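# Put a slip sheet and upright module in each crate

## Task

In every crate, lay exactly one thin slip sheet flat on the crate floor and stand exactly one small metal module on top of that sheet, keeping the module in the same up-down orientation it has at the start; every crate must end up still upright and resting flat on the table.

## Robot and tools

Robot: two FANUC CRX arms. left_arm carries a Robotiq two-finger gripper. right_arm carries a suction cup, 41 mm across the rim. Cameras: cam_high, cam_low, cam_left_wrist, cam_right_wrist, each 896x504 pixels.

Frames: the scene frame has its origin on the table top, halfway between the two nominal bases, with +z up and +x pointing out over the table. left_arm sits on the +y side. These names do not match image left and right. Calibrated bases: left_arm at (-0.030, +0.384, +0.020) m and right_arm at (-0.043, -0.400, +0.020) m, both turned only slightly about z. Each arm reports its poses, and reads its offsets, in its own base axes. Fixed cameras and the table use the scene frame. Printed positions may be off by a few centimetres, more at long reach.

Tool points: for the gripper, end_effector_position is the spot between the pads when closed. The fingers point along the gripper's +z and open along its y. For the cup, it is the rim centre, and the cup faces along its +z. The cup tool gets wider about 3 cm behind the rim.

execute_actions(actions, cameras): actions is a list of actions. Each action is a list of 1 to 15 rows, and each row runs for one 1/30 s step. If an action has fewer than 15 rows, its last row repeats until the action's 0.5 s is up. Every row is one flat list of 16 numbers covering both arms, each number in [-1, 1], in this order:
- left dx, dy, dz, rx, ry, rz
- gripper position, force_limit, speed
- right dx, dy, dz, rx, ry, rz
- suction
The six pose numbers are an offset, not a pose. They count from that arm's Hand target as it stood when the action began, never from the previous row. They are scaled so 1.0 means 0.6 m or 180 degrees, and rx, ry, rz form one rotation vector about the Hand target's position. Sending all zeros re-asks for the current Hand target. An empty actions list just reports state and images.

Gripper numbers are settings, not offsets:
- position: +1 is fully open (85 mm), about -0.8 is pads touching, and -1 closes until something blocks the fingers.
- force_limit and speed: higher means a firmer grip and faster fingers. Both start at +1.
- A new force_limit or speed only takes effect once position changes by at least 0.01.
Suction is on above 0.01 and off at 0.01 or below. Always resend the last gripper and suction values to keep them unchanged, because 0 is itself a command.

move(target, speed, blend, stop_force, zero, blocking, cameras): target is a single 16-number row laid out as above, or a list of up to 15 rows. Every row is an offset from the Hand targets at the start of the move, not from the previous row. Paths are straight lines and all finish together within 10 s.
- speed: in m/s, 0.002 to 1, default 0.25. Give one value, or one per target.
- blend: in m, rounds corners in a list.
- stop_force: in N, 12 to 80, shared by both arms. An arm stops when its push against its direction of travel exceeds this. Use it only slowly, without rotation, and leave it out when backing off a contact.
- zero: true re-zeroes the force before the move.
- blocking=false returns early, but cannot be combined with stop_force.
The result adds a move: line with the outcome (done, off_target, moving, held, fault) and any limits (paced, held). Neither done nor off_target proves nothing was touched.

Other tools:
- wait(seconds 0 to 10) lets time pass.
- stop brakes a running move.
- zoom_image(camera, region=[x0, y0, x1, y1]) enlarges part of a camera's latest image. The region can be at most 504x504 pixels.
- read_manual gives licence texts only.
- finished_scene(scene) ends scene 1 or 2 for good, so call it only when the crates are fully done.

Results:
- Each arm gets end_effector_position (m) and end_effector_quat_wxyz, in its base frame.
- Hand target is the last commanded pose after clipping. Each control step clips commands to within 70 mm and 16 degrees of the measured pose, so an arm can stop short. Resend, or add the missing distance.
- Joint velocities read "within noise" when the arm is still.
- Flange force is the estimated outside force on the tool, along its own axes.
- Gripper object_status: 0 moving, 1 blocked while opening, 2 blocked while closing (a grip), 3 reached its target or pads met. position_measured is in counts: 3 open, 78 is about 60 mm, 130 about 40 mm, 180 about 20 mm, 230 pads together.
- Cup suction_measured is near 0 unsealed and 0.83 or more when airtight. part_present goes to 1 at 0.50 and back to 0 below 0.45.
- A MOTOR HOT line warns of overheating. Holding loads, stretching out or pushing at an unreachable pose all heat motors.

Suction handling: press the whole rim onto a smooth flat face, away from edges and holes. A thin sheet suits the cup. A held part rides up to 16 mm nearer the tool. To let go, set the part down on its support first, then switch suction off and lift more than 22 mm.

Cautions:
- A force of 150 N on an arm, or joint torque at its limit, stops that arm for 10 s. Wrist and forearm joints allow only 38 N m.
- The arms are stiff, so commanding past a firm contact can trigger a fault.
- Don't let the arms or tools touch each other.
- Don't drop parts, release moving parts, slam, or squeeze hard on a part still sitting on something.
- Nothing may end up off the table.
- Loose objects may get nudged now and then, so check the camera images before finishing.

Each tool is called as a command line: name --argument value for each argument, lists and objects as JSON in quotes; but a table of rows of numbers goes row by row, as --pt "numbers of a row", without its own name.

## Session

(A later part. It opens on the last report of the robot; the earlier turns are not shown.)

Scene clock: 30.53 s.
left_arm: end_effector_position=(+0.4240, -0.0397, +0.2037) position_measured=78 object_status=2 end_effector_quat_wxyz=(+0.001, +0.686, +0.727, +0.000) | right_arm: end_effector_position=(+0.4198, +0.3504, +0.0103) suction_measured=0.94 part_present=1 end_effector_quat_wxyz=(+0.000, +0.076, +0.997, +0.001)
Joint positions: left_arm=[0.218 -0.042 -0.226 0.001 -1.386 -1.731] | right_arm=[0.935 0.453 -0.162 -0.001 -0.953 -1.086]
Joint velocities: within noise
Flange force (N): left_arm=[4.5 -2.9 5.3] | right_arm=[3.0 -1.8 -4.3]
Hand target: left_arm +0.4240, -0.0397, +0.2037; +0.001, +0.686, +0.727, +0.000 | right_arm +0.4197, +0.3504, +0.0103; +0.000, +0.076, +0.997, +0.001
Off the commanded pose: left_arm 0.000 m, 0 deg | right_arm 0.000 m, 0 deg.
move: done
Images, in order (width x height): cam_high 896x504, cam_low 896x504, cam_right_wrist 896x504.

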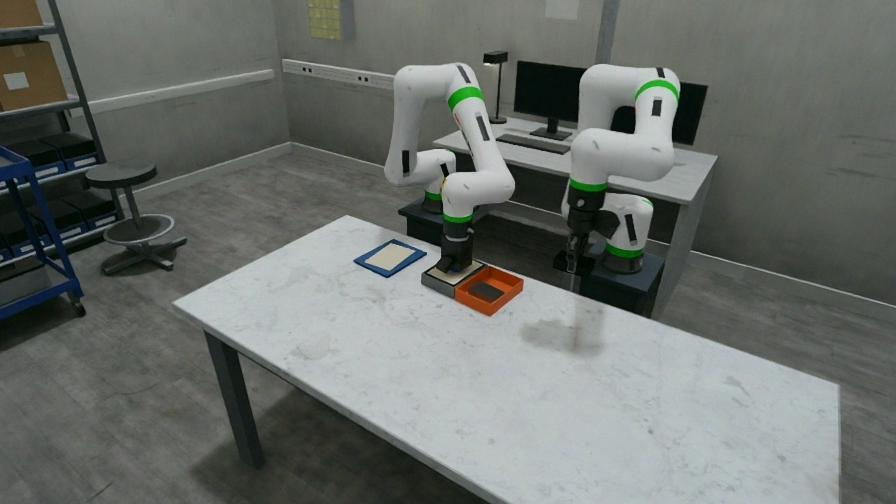

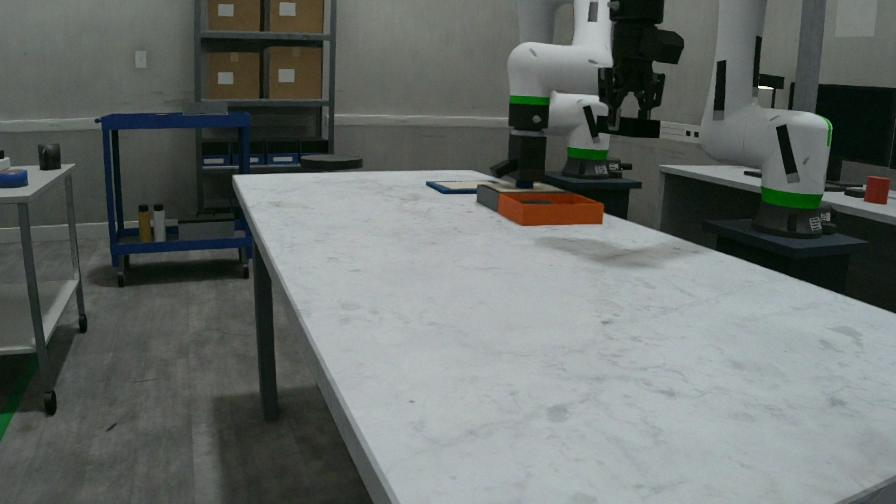

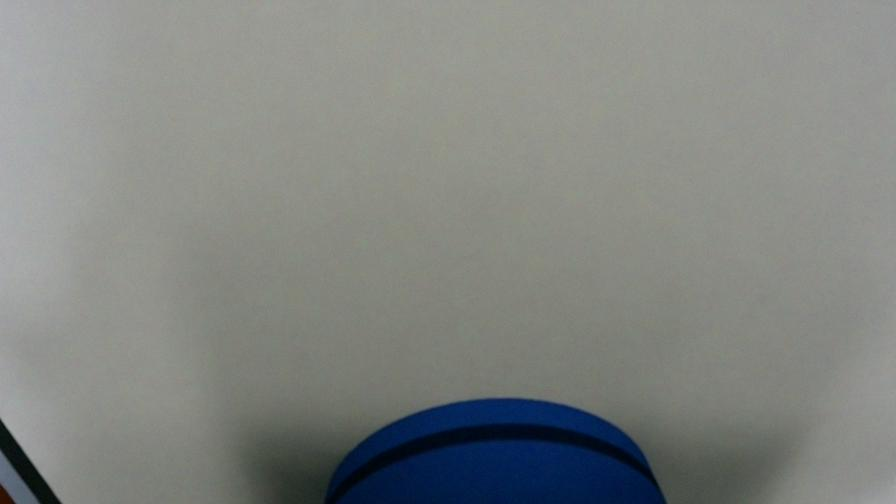

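move --target '[0,0,0,0,0,0,-1,-0.5,-1,0,0,-0.05,0,0,0,1]' --speed 0.08 --cameras '["cam_high"]'

move --target '[0,0,0,0,0,0,-1,-0.5,-1,0,0,-0.05,0,0,0,1]' --speed 0.015 --stop_force 12 --cameras '["cam_right_wrist"]'

move --target '[0,0,0,0,0,0,-1,-0.5,-1,0,0,0,0,0,0,0]' --cameras '[]'

wait --seconds 0.6 --cameras '[]'

move --target '[0,0,0,0,0,0,-1,-0.5,-1,0,0,0.23,0,0,0,0]' --cameras '["cam_right_wrist"]' --speed 0.12

Scene clock: 31.67 s.
left_arm: end_effector_position=(+0.4240, -0.0397, +0.2037) position_measured=78 object_status=2 end_effector_quat_wxyz=(+0.001, +0.686, +0.727, +0.000) | right_arm: end_effector_position=(+0.4197, +0.3504, -0.0197) suction_measured=0.94 part_present=1 end_effector_quat_wxyz=(+0.000, +0.076, +0.997, +0.001)
Joint positions: left_arm=[0.218 -0.042 -0.226 0.001 -1.386 -1.731] | right_arm=[0.935 0.498 -0.181 -0.002 -0.89 -1.086]
Joint velocities: within noise
Flange force (N): left_arm=[4.9 -3.1 6.0] | right_arm=[2.4 -1.9 -4.2]
Hand target: left_arm +0.4240, -0.0397, +0.2037; +0.001, +0.686, +0.727, +0.000 | right_arm +0.4197, +0.3504, -0.0197; +0.000, +0.076, +0.997, +0.001
Off the commanded pose: left_arm 0.000 m, 0 deg | right_arm 0.000 m, 0 deg.
move: done
Images, in order (width x height): cam_high 896x504.

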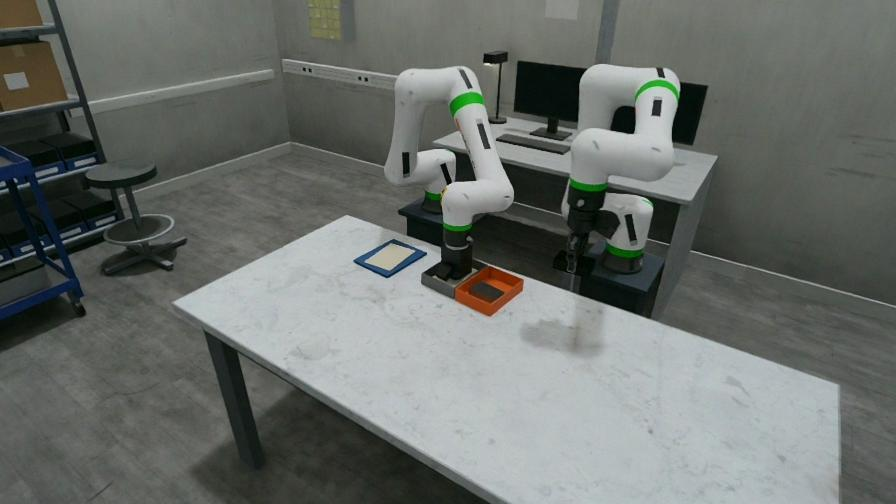

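Scene clock: 33.03 s.
left_arm: end_effector_position=(+0.4240, -0.0397, +0.2037) position_measured=78 object_status=2 end_effector_quat_wxyz=(+0.001, +0.686, +0.727, +0.000) | right_arm: end_effector_position=(+0.4198, +0.3505, -0.0315) suction_measured=0.94 part_present=1 end_effector_quat_wxyz=(+0.000, +0.076, +0.997, +0.002)
Joint positions: left_arm=[0.218 -0.042 -0.226 0.001 -1.386 -1.731] | right_arm=[0.935 0.516 -0.186 -0.001 -0.865 -1.086]
Joint velocities: within noise
Flange force (N): left_arm=[5.1 -3.3 5.5] | right_arm=[4.1 -3.3 -28.4]
Hand target: left_arm +0.4240, -0.0397, +0.2037; +0.001, +0.686, +0.727, +0.000 | right_arm +0.4198, +0.3505, -0.0315; +0.000, +0.076, +0.997, +0.002 (not the last commanded pose)
Off the commanded pose: left_arm 0.000 m, 0 deg | right_arm 0.018 m, 0 deg.
move: contact (right_arm)
Images, in order (width x height): cam_right_wrist 896x504.

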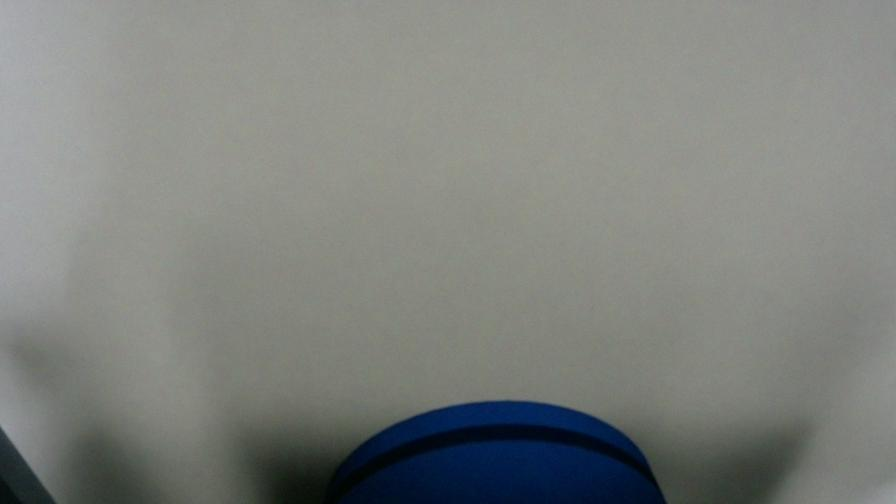

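Scene clock: 33.53 s.
left_arm: end_effector_position=(+0.4240, -0.0397, +0.2037) position_measured=78 object_status=2 end_effector_quat_wxyz=(+0.001, +0.686, +0.727, +0.000) | right_arm: end_effector_position=(+0.4198, +0.3505, -0.0314) suction_measured=0.00 part_present=0 end_effector_quat_wxyz=(+0.000, +0.076, +0.997, +0.002)
Joint positions: left_arm=[0.218 -0.042 -0.226 0.001 -1.386 -1.731] | right_arm=[0.935 0.516 -0.186 -0.001 -0.865 -1.086]
Joint velocities: within noise
Flange force (N): left_arm=[4.8 -3.3 5.5] | right_arm=[8.4 -5.8 -55.7]
Hand target: left_arm +0.4240, -0.0397, +0.2037; +0.001, +0.686, +0.727, +0.000 | right_arm +0.4198, +0.3505, -0.0315; +0.000, +0.076, +0.997, +0.002
Off the commanded pose: left_arm 0.000 m, 0 deg | right_arm 0.000 m, 0 deg.
move: done
No camera images: "cameras" was empty.

Scene clock: 34.13 s.
left_arm: end_effector_position=(+0.4240, -0.0397, +0.2037) position_measured=78 object_status=2 end_effector_quat_wxyz=(+0.001, +0.686, +0.727, +0.000) | right_arm: end_effector_position=(+0.4198, +0.3505, -0.0315) suction_measured=0.00 part_present=0 end_effector_quat_wxyz=(+0.000, +0.076, +0.997, +0.002)
Joint positions: left_arm=[0.218 -0.042 -0.226 0.001 -1.386 -1.731] | right_arm=[0.935 0.516 -0.186 -0.001 -0.865 -1.086]
Joint velocities: within noise
Flange force (N): left_arm=[4.4 -3.1 5.4] | right_arm=[8.4 -5.6 -57.8]
Hand target: left_arm +0.4240, -0.0397, +0.2037; +0.001, +0.686, +0.727, +0.000 | right_arm +0.4198, +0.3505, -0.0315; +0.000, +0.076, +0.997, +0.002
Off the commanded pose: left_arm 0.000 m, 0 deg | right_arm 0.000 m, 0 deg.
wait: 0.60 s; at rest by 0.17 s
No camera images: "cameras" was empty.

Scene clock: 35.60 s.
left_arm: end_effector_position=(+0.4240, -0.0397, +0.2037) position_measured=78 object_status=2 end_effector_quat_wxyz=(+0.001, +0.686, +0.727, +0.000) | right_arm: end_effector_position=(+0.4199, +0.3505, +0.1065) suction_measured=0.00 part_present=0 end_effector_quat_wxyz=(+0.000, +0.076, +0.997, +0.001)
Joint positions: left_arm=[0.218 -0.042 -0.226 0.001 -1.386 -1.731] | right_arm=[0.935 0.337 -0.07 -0.001 -1.161 -1.087]
Joint velocities: within noise
Flange force (N): left_arm=[4.5 -3.5 5.6] | right_arm=[2.8 -2.6 -3.7]
Hand target: left_arm +0.4240, -0.0397, +0.2037; +0.001, +0.686, +0.727, +0.000 | right_arm +0.4198, +0.3505, +0.1065; +0.000, +0.076, +0.997, +0.002
Off the commanded pose: left_arm 0.000 m, 0 deg | right_arm 0.000 m, 0 deg.
move: done
Images, in order (width x height): cam_right_wrist 896x504.

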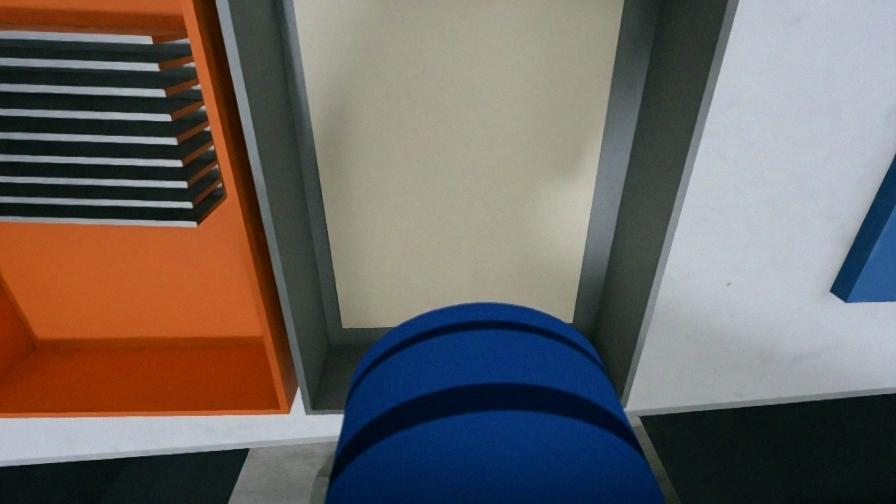

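move --pt "0 0 0 0 0 0 -1 -0.5 -1 0.031 -0.4308 0 0 0 0.049 0" --pt "-0.0583 -0.662 -0.13 0 0 -0.0395 -1 -0.5 -1 0.031 -0.4308 -0.1107 0 0 0.049 0" --speed 0.25 --cameras '["cam_left_wrist","cam_right_wrist"]'

Scene clock: 39.47 s.
left_arm: end_effector_position=(+0.3891, -0.4368, +0.1257) position_measured=78 object_status=2 end_effector_quat_wxyz=(+0.001, +0.730, +0.683, +0.000) | right_arm: end_effector_position=(+0.4384, +0.0920, +0.0401) suction_measured=0.00 part_present=0 end_effector_quat_wxyz=(+0.000, -0.001, +1.000, +0.002)
Joint positions: left_arm=[-0.619 0.397 0.102 0.001 -1.275 -1.018] | right_arm=[0.5 0.196 -0.429 -0.003 -0.944 -0.496]
Joint velocities: within noise
Flange force (N): left_arm=[3.2 0.7 6.0] | right_arm=[2.9 0.3 -4.3]
Hand target: left_arm +0.3891, -0.4369, +0.1257; +0.001, +0.730, +0.683, +0.000 | right_arm +0.4384, +0.0920, +0.0401; +0.000, -0.001, +1.000, +0.002
Off the commanded pose: left_arm 0.000 m, 0 deg | right_arm 0.000 m, 0 deg.
move: done
Images, in order (width x height): cam_left_wrist 896x504, cam_right_wrist 896x504.

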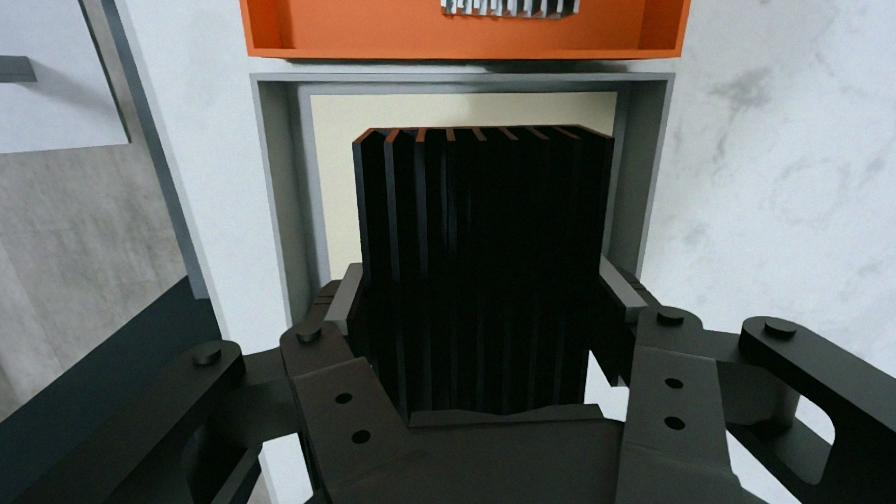

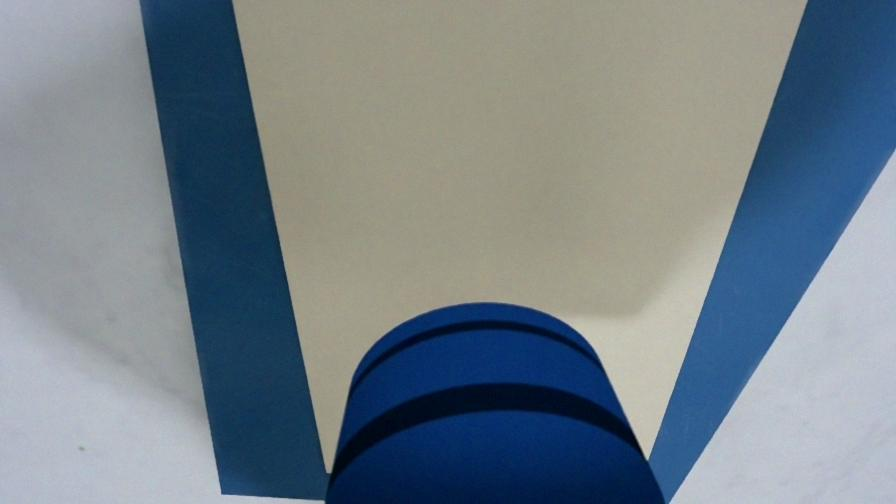

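move --pt "0.0007 0.0092 -0.12 0 0 0 -1 -0.5 -1 -0.005 -0.0083 -0.04 0 0 0 0" --pt "0.0007 0.0092 -0.182 0 0 0 -1 -0.5 -1 -0.005 -0.0083 -0.06 0 0 0 0" --speed 0.1 --cameras '[]'

move --target '[0,0,-0.03,0,0,0,-1,-0.5,-1,0,0,0,0,0,0,0]' --speed 0.012 --stop_force 12 --cameras '["cam_left_wrist"]'

Scene clock: 41.67 s.
left_arm: end_effector_position=(+0.3895, -0.4313, +0.0165) position_measured=78 object_status=2 end_effector_quat_wxyz=(+0.001, +0.730, +0.683, +0.000) | right_arm: end_effector_position=(+0.4354, +0.0871, +0.0041) suction_measured=0.00 part_present=0 end_effector_quat_wxyz=(+0.000, -0.001, +1.000, +0.002)
Joint positions: left_arm=[-0.61 0.495 -0.034 0.001 -1.041 -1.027] | right_arm=[0.493 0.248 -0.47 -0.003 -0.851 -0.489]
Joint velocities: within noise
Flange force (N): left_arm=[4.0 0.2 5.1] | right_arm=[3.5 0.4 -4.5]
Hand target: left_arm +0.3895, -0.4314, +0.0165; +0.001, +0.730, +0.683, +0.000 | right_arm +0.4354, +0.0870, +0.0041; +0.000, -0.001, +1.000, +0.002
Off the commanded pose: left_arm 0.000 m, 0 deg | right_arm 0.000 m, 0 deg.
move: done
No camera images: "cameras" was empty.

Scene clock: 43.00 s.
left_arm: end_effector_position=(+0.3895, -0.4315, +0.0075) position_measured=78 object_status=2 end_effector_quat_wxyz=(+0.001, +0.730, +0.683, +0.000) | right_arm: end_effector_position=(+0.4354, +0.0870, +0.0041) suction_measured=0.00 part_present=0 end_effector_quat_wxyz=(+0.000, -0.001, +1.000, +0.002)
Joint positions: left_arm=[-0.61 0.506 -0.041 0.001 -1.022 -1.027] | right_arm=[0.493 0.248 -0.47 -0.003 -0.851 -0.489]
Joint velocities: within noise
Flange force (N): left_arm=[7.4 -1.1 -18.1] | right_arm=[3.0 0.4 -4.3]
Hand target: left_arm +0.3895, -0.4315, +0.0075; +0.001, +0.730, +0.683, +0.000 (not the last commanded pose) | right_arm +0.4354, +0.0870, +0.0041; +0.000, -0.001, +1.000, +0.002
Off the commanded pose: left_arm 0.009 m, 0 deg | right_arm 0.000 m, 0 deg.
move: contact (left_arm)
Images, in order (width x height): cam_left_wrist 896x504.

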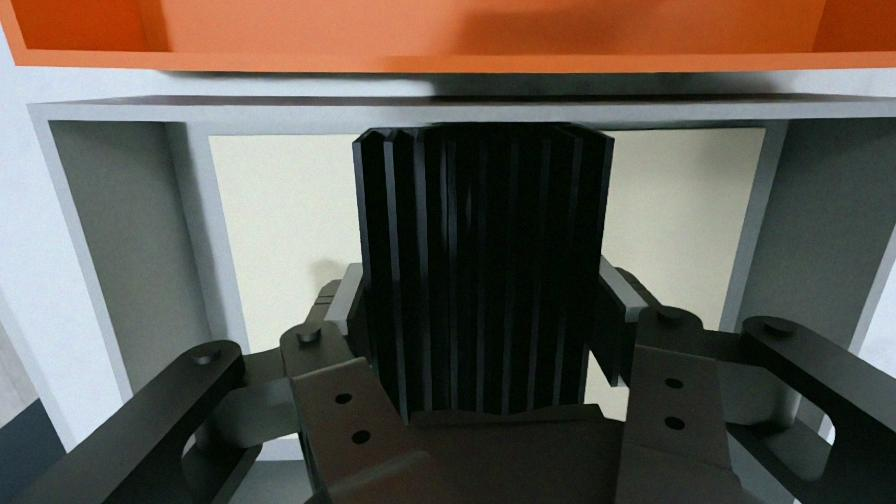

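move --pt "0 0 0.01 0 0 0 -1 -0.5 -1 0 0 0 0 0 0 0" --pt "-0.0004 -0.0065 0.01 0 0 0 -1 -0.5 -1 0 0 0 0 0 0 0" --speed 0.05 --cameras '[]'

move --target '[0,0,-0.03,0,0,0,-1,-0.5,-1,0,0,0,0,0,0,0]' --speed 0.012 --stop_force 12 --cameras '["cam_left_wrist"]'

Scene clock: 44.43 s.
left_arm: end_effector_position=(+0.3893, -0.4354, +0.0135) position_measured=78 object_status=2 end_effector_quat_wxyz=(+0.001, +0.730, +0.683, +0.000) | right_arm: end_effector_position=(+0.4354, +0.0870, +0.0041) suction_measured=0.00 part_present=0 end_effector_quat_wxyz=(+0.000, -0.001, +1.000, +0.002)
Joint positions: left_arm=[-0.616 0.505 -0.027 0.001 -1.038 -1.021] | right_arm=[0.493 0.248 -0.47 -0.003 -0.851 -0.489]
Joint velocities: within noise
Flange force (N): left_arm=[3.9 0.2 5.3] | right_arm=[2.8 0.2 -4.3]
Hand target: left_arm +0.3893, -0.4354, +0.0135; +0.001, +0.730, +0.683, +0.000 | right_arm +0.4354, +0.0870, +0.0041; +0.000, -0.001, +1.000, +0.002
Off the commanded pose: left_arm 0.000 m, 0 deg | right_arm 0.000 m, 0 deg.
move: done
No camera images: "cameras" was empty.

Scene clock: 45.50 s.
left_arm: end_effector_position=(+0.3894, -0.4354, +0.0076) position_measured=78 object_status=2 end_effector_quat_wxyz=(+0.001, +0.730, +0.683, +0.000) | right_arm: end_effector_position=(+0.4354, +0.0870, +0.0041) suction_measured=0.00 part_present=0 end_effector_quat_wxyz=(+0.000, -0.001, +1.000, +0.002)
Joint positions: left_arm=[-0.616 0.512 -0.032 0.001 -1.025 -1.021] | right_arm=[0.493 0.248 -0.47 -0.003 -0.851 -0.489]
Joint velocities: within noise
Flange force (N): left_arm=[6.5 -1.5 -17.2] | right_arm=[3.1 0.8 -4.3]
Hand target: left_arm +0.3894, -0.4354, +0.0076; +0.001, +0.730, +0.683, +0.000 (not the last commanded pose) | right_arm +0.4354, +0.0870, +0.0041; +0.000, -0.001, +1.000, +0.002
Off the commanded pose: left_arm 0.012 m, 0 deg | right_arm 0.000 m, 0 deg.
move: contact (left_arm)
Images, in order (width x height): cam_left_wrist 896x504.

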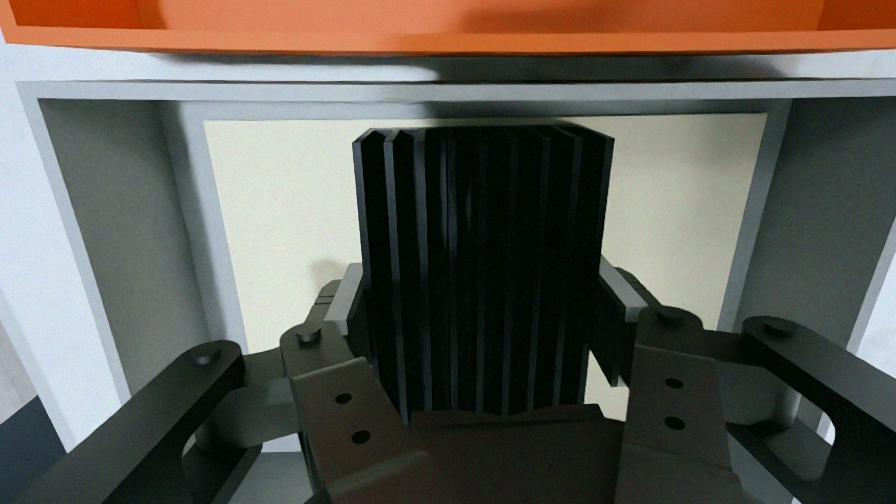

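move --target '[0,0,0.0015,0,0,0,0.9,-0.5,-1,0,0,0,0,0,0,0]' --speed 0.08 --cameras '[]'

move --target '[0,0,0.2,0,0,0,0.9,-0.5,-1,0,0,0,0,0,0,0]' --speed 0.15 --cameras '["cam_left_wrist"]'

zoom_image --camera "cam_left_wrist" --region '[230, 60, 680, 340]'

move --target '[0,0,0,0,0,0,0.9,-0.5,-1,0,0,-0.06,0,0,0,1]' --cameras '[]' --speed 0.02 --stop_force 12

Scene clock: 47.40 s.
left_arm: end_effector_position=(+0.3894, -0.4354, +0.0085) position_measured=16 object_status=0 end_effector_quat_wxyz=(+0.001, +0.730, +0.683, +0.000) | right_arm: end_effector_position=(+0.4354, +0.0870, +0.0041) suction_measured=0.00 part_present=0 end_effector_quat_wxyz=(+0.000, -0.001, +1.000, +0.002)
Joint positions: left_arm=[-0.616 0.511 -0.031 0.001 -1.027 -1.021] | right_arm=[0.493 0.248 -0.47 -0.003 -0.851 -0.489]
Joint velocities: within noise
Flange force (N): left_arm=[3.7 0.5 3.3] | right_arm=[2.9 0.8 -4.0]
Hand target: left_arm +0.3894, -0.4354, +0.0085; +0.001, +0.730, +0.683, +0.000 | right_arm +0.4354, +0.0870, +0.0041; +0.000, -0.001, +1.000, +0.002
Off the commanded pose: left_arm 0.000 m, 0 deg | right_arm 0.000 m, 0 deg.
move: done
No camera images: "cameras" was empty.

Scene clock: 48.53 s.
left_arm: end_effector_position=(+0.3893, -0.4355, +0.1286) position_measured=16 object_status=3 end_effector_quat_wxyz=(+0.001, +0.730, +0.683, +0.000) | right_arm: end_effector_position=(+0.4354, +0.0870, +0.0041) suction_measured=0.00 part_present=0 end_effector_quat_wxyz=(+0.000, -0.001, +1.000, +0.002)
Joint positions: left_arm=[-0.616 0.393 0.102 0.001 -1.279 -1.021] | right_arm=[0.493 0.248 -0.47 -0.003 -0.851 -0.489]
Joint velocities: within noise
Flange force (N): left_arm=[2.8 1.4 3.7] | right_arm=[3.0 0.4 -4.0]
Hand target: left_arm +0.3894, -0.4354, +0.1285; +0.001, +0.730, +0.683, +0.000 | right_arm +0.4354, +0.0870, +0.0041; +0.000, -0.001, +1.000, +0.002
Off the commanded pose: left_arm 0.000 m, 0 deg | right_arm 0.000 m, 0 deg.
move: done
Images, in order (width x height): cam_left_wrist 896x504.

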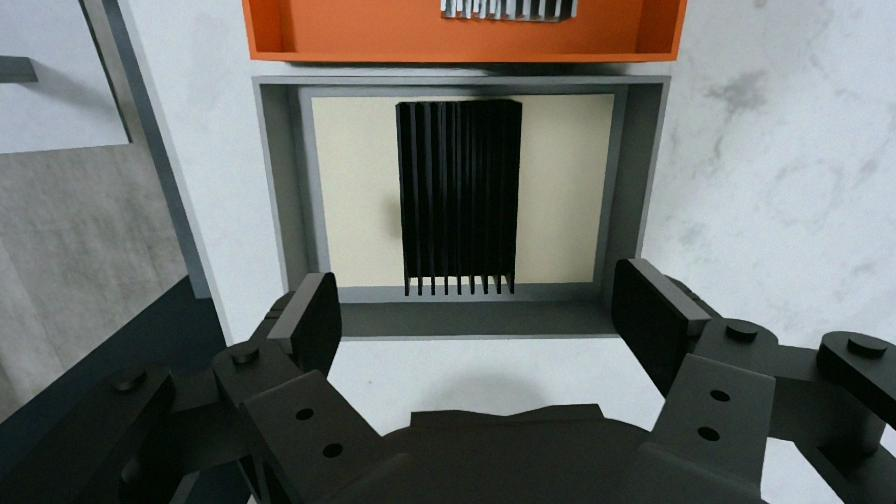

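Scaled by 1.120 from the camera's 896x504 image, which has a finer 1280x720 frame.

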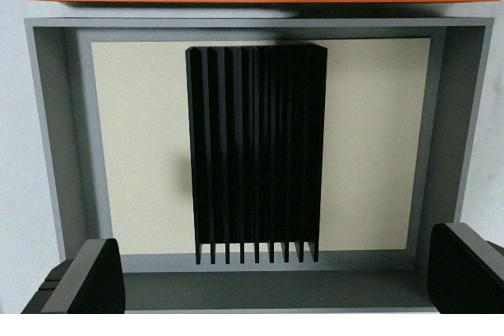

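Scene clock: 50.57 s.
left_arm: end_effector_position=(+0.3894, -0.4354, +0.1285) position_measured=16 object_status=3 end_effector_quat_wxyz=(+0.001, +0.730, +0.683, +0.000) | right_arm: end_effector_position=(+0.4355, +0.0871, -0.0251) suction_measured=0.94 part_present=1 end_effector_quat_wxyz=(+0.000, -0.001, +1.000, +0.002)
Joint positions: left_arm=[-0.616 0.393 0.103 0.001 -1.279 -1.021] | right_arm=[0.493 0.303 -0.488 -0.004 -0.777 -0.488]
Joint velocities: within noise
Flange force (N): left_arm=[4.3 0.2 3.4] | right_arm=[10.8 -0.7 -42.0]
Hand target: left_arm +0.3894, -0.4354, +0.1285; +0.001, +0.730, +0.683, +0.000 | right_arm +0.4355, +0.0871, -0.0251; +0.000, -0.001, +1.000, +0.002 (not the last commanded pose)
Off the commanded pose: left_arm 0.000 m, 0 deg | right_arm 0.007 m, 0 deg.
move: contact (right_arm)
No camera images: "cameras" was empty.

move --target '[0.0577,0.229,0,0,0,-0.0097,0.9,-0.5,-1,0,0,0.18,0,0,0,1]' --speed 0.14 --cameras '["cam_left_wrist","cam_high"]'

Scene clock: 52.40 s.
left_arm: end_effector_position=(+0.4240, -0.2980, +0.1285) position_measured=16 object_status=3 end_effector_quat_wxyz=(+0.001, +0.740, +0.672, +0.000) | right_arm: end_effector_position=(+0.4355, +0.0870, +0.0829) suction_measured=0.94 part_present=1 end_effector_quat_wxyz=(+0.000, -0.001, +1.000, +0.002)
Joint positions: left_arm=[-0.358 0.235 -0.104 0.001 -1.231 -1.309] | right_arm=[0.493 0.125 -0.394 -0.003 -1.049 -0.489]
Joint velocities: within noise
Flange force (N): left_arm=[4.6 -1.3 3.4] | right_arm=[2.6 0.8 -3.2]
Hand target: left_arm +0.4240, -0.2980, +0.1285; +0.001, +0.740, +0.672, +0.000 | right_arm +0.4355, +0.0871, +0.0829; +0.000, -0.001, +1.000, +0.002
Off the commanded pose: left_arm 0.000 m, 0 deg | right_arm 0.000 m, 0 deg.
move: done
Images, in order (width x height): cam_high 896x504, cam_left_wrist 896x504.

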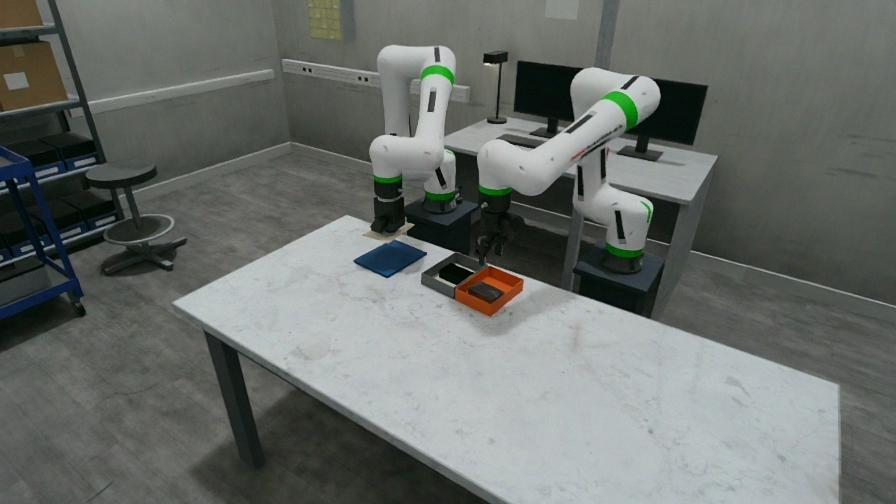

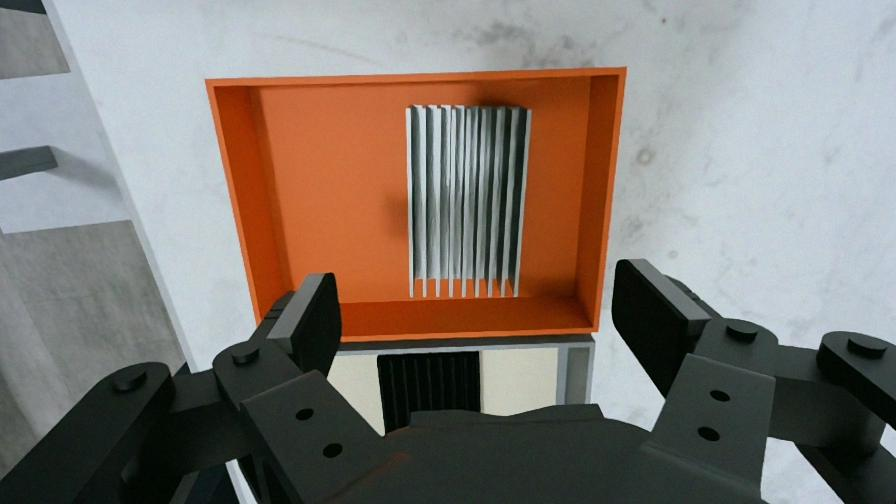

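move --target '[0.0013,-0.0042,-0.15,0,0,0,0.9,-0.5,-1,0,0,0,0,0,0,1]' --speed 0.15 --cameras '["cam_left_wrist"]'

move --target '[0,0,-0.0545,0,0,0,0.9,-0.5,-1,0,0,0,0,0,0,1]' --speed 0.06 --stop_force 20 --cameras '["cam_left_wrist"]'

Scene clock: 53.70 s.
left_arm: end_effector_position=(+0.4248, -0.3005, +0.0385) position_measured=16 object_status=3 end_effector_quat_wxyz=(+0.001, +0.740, +0.672, +0.000) | right_arm: end_effector_position=(+0.4355, +0.0871, +0.0829) suction_measured=0.94 part_present=1 end_effector_quat_wxyz=(+0.000, -0.001, +1.000, +0.002)
Joint positions: left_arm=[-0.363 0.335 -0.206 0.001 -1.028 -1.305] | right_arm=[0.493 0.125 -0.394 -0.003 -1.049 -0.489]
Joint velocities: within noise
Flange force (N): left_arm=[3.9 0.3 4.3] | right_arm=[3.3 0.7 -3.3]
Hand target: left_arm +0.4248, -0.3005, +0.0385; +0.001, +0.740, +0.672, +0.000 | right_arm +0.4355, +0.0871, +0.0829; +0.000, -0.001, +1.000, +0.002
Off the commanded pose: left_arm 0.000 m, 0 deg | right_arm 0.000 m, 0 deg.
move: done
Images, in order (width x height): cam_left_wrist 896x504.

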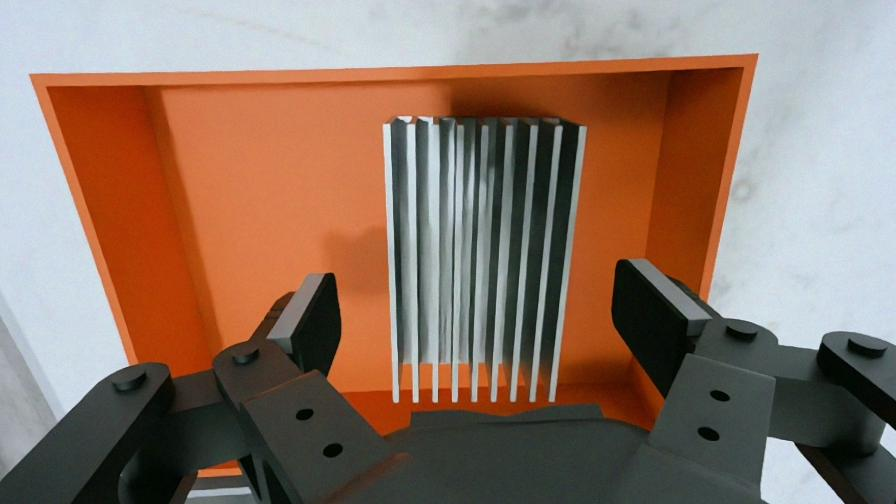

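Scene clock: 54.97 s.
left_arm: end_effector_position=(+0.4248, -0.3005, +0.0058) position_measured=16 object_status=3 end_effector_quat_wxyz=(+0.001, +0.740, +0.672, +0.000) | right_arm: end_effector_position=(+0.4355, +0.0871, +0.0829) suction_measured=0.94 part_present=1 end_effector_quat_wxyz=(+0.000, -0.001, +1.000, +0.002)
Joint positions: left_arm=[-0.363 0.379 -0.235 0.001 -0.955 -1.305] | right_arm=[0.493 0.125 -0.394 -0.003 -1.049 -0.489]
Joint velocities: within noise
Flange force (N): left_arm=[4.5 -0.5 3.1] | right_arm=[3.4 0.1 -3.4]
Hand target: left_arm +0.4248, -0.3005, +0.0058; +0.001, +0.740, +0.672, +0.000 | right_arm +0.4355, +0.0871, +0.0829; +0.000, -0.001, +1.000, +0.002
Off the commanded pose: left_arm 0.000 m, 0 deg | right_arm 0.000 m, 0 deg.
move: done
Images, in order (width x height): cam_left_wrist 896x504.

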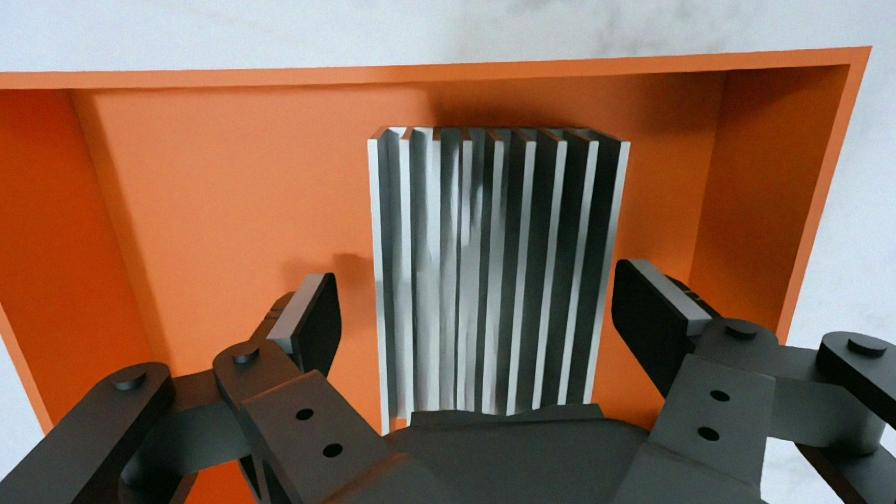

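move --pt "0.0055 -0.0005 0 0 0 0 0.9 -0.5 -1 0 0 0 0 0 0 1" --pt "0.0055 -0.0005 0 0 0 0 -1 -0.5 -1 0 0 0 0 0 0 1" --speed 0.05 --cameras '[]'

wait --seconds 0.8 --cameras '["cam_left_wrist"]'

Scene clock: 57.33 s.
left_arm: end_effector_position=(+0.4281, -0.3008, +0.0058) position_measured=77 object_status=0 end_effector_quat_wxyz=(+0.001, +0.740, +0.672, +0.000) | right_arm: end_effector_position=(+0.4355, +0.0871, +0.0829) suction_measured=0.94 part_present=1 end_effector_quat_wxyz=(+0.000, -0.001, +1.000, +0.002)
Joint positions: left_arm=[-0.361 0.386 -0.226 0.001 -0.958 -1.307] | right_arm=[0.493 0.125 -0.394 -0.003 -1.049 -0.489]
Joint velocities: within noise
Flange force (N): left_arm=[6.1 -2.5 -13.4] | right_arm=[3.9 0.7 -3.0]
Hand target: left_arm +0.4281, -0.3008, +0.0058; +0.001, +0.740, +0.672, +0.000 | right_arm +0.4355, +0.0871, +0.0829; +0.000, -0.001, +1.000, +0.002
Off the commanded pose: left_arm 0.000 m, 0 deg | right_arm 0.000 m, 0 deg.
move: done
No camera images: "cameras" was empty.

Scene clock: 58.13 s.
left_arm: end_effector_position=(+0.4281, -0.3008, +0.0058) position_measured=77 object_status=2 end_effector_quat_wxyz=(+0.001, +0.740, +0.672, +0.000) | right_arm: end_effector_position=(+0.4355, +0.0871, +0.0829) suction_measured=0.94 part_present=1 end_effector_quat_wxyz=(+0.000, -0.001, +1.000, +0.002)
Joint positions: left_arm=[-0.361 0.386 -0.226 0.001 -0.958 -1.307] | right_arm=[0.493 0.125 -0.394 -0.003 -1.049 -0.489]
Joint velocities: within noise
Flange force (N): left_arm=[6.3 -2.6 -13.5] | right_arm=[2.7 0.5 -3.0]
Hand target: left_arm +0.4281, -0.3008, +0.0058; +0.001, +0.740, +0.672, +0.000 | right_arm +0.4355, +0.0871, +0.0829; +0.000, -0.001, +1.000, +0.002
Off the commanded pose: left_arm 0.000 m, 0 deg | right_arm 0.000 m, 0 deg.
wait: 0.80 s; at rest by 0.17 s
Images, in order (width x height): cam_left_wrist 896x504.

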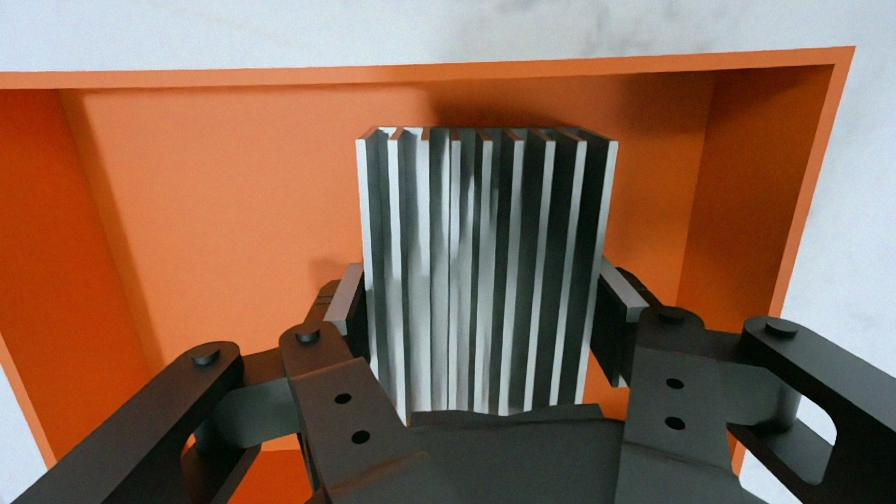

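move --pt "0 0 0.2 0 0 0 -1 -0.5 -1 0 0 0 0 0 0 1" --pt "0 0.5 0.32 0 0 0 -1 -0.5 -1 0 0 0 0 0 0 1" --speed '[0.12,0.25]' --cameras '["cam_left_wrist"]'

move --pt "0 0 0 0 0 0 -1 -0.5 -1 -0.0012 0.6715 -0.0382 0 0 -0.049 1" --pt "0 0 0 0 0 0 -1 -0.5 -1 -0.0012 0.6715 -0.119 0 0 -0.049 1" --speed '[0.2,0.1]' --cameras '["cam_high","cam_low","cam_right_wrist"]'

zoom_image --camera "cam_high" --region '[450, 260, 530, 320]'

zoom_image --camera "cam_low" --region '[460, 170, 620, 230]'

Scene clock: 61.33 s.
left_arm: end_effector_position=(+0.4281, -0.0009, +0.1978) position_measured=77 object_status=2 end_effector_quat_wxyz=(+0.001, +0.740, +0.672, +0.000) | right_arm: end_effector_position=(+0.4355, +0.0871, +0.0829) suction_measured=0.94 part_present=1 end_effector_quat_wxyz=(+0.000, -0.001, +1.000, +0.002)
Joint positions: left_arm=[0.308 -0.034 -0.233 0.002 -1.372 -1.975] | right_arm=[0.493 0.125 -0.394 -0.003 -1.049 -0.489]
Joint velocities: within noise
Flange force (N): left_arm=[3.9 -4.4 5.2] | right_arm=[2.3 0.9 -3.4]
Hand target: left_arm +0.4281, -0.0008, +0.1978; +0.001, +0.740, +0.672, +0.000 | right_arm +0.4355, +0.0871, +0.0829; +0.000, -0.001, +1.000, +0.002
Off the commanded pose: left_arm 0.000 m, 0 deg | right_arm 0.000 m, 0 deg.
move: done
Images, in order (width x height): cam_left_wrist 896x504.

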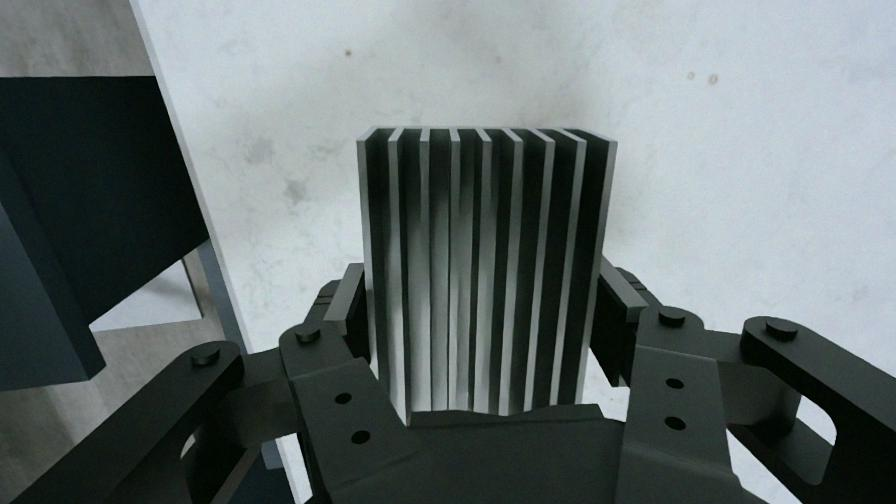

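Scene clock: 64.20 s.
left_arm: end_effector_position=(+0.4281, -0.0008, +0.1978) position_measured=77 object_status=2 end_effector_quat_wxyz=(+0.001, +0.740, +0.672, +0.000) | right_arm: end_effector_position=(+0.4347, +0.4900, +0.0115) suction_measured=0.94 part_present=1 end_effector_quat_wxyz=(+0.000, +0.076, +0.997, +0.002)
Joint positions: left_arm=[0.308 -0.034 -0.233 0.002 -1.372 -1.975] | right_arm=[1.045 0.683 0.208 -0.001 -1.093 -1.196]
Joint velocities: within noise
Flange force (N): left_arm=[3.8 -4.3 5.4] | right_arm=[3.0 -3.4 -4.3]
Hand target: left_arm +0.4281, -0.0008, +0.1978; +0.001, +0.740, +0.672, +0.000 | right_arm +0.4348, +0.4900, +0.0115; +0.000, +0.076, +0.997, +0.002
Off the commanded pose: left_arm 0.000 m, 0 deg | right_arm 0.000 m, 0 deg.
move: done
Images, in order (width x height): cam_high 896x504, cam_low 896x504, cam_right_wrist 896x504.

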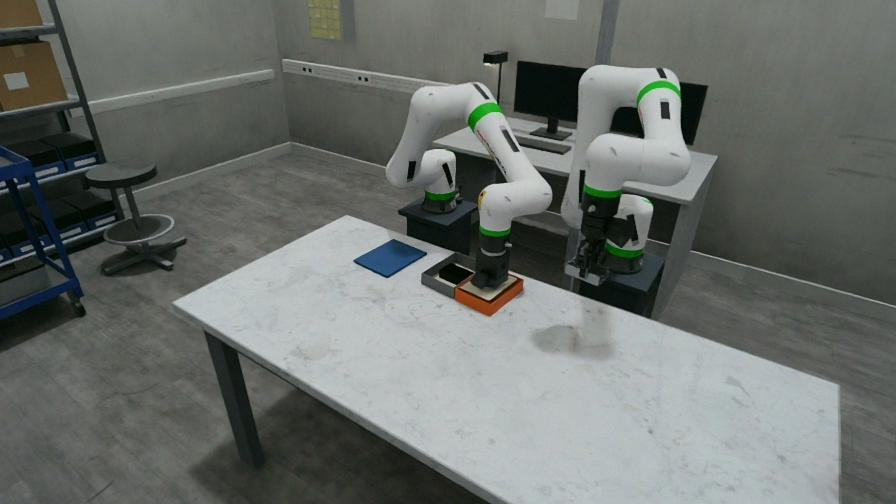

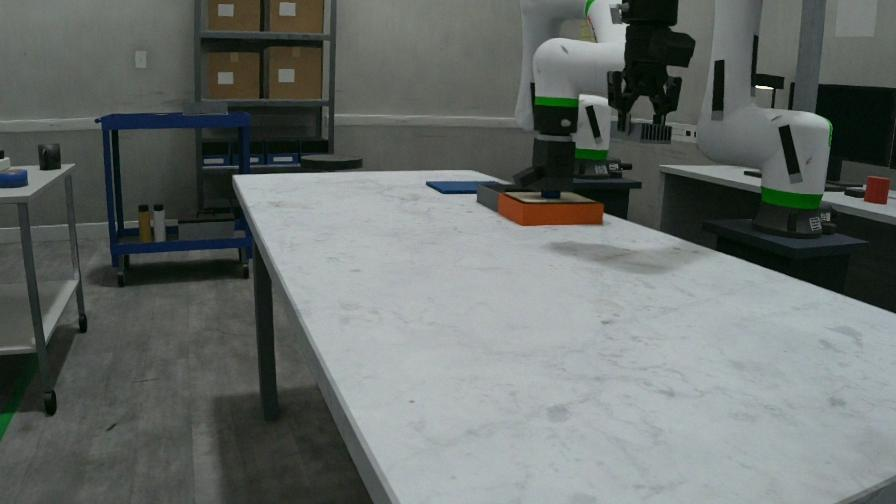

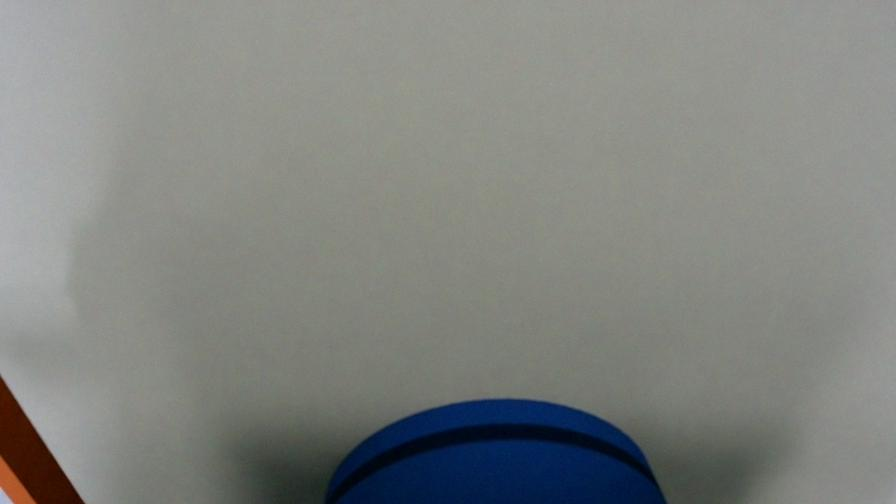

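Scaled by 6.300 from the camera's 896x504 image, which has a finer 1280x720 frame.

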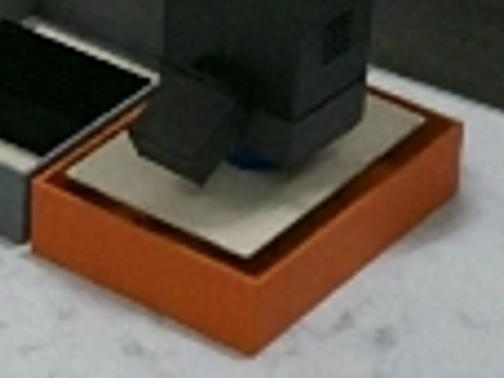

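Scaled by 3.150 from the camera's 896x504 image, which has a finer 1280x720 frame.

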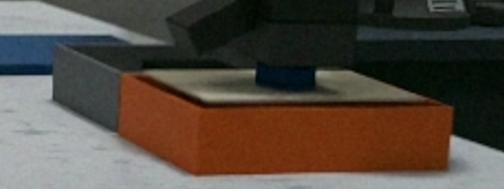

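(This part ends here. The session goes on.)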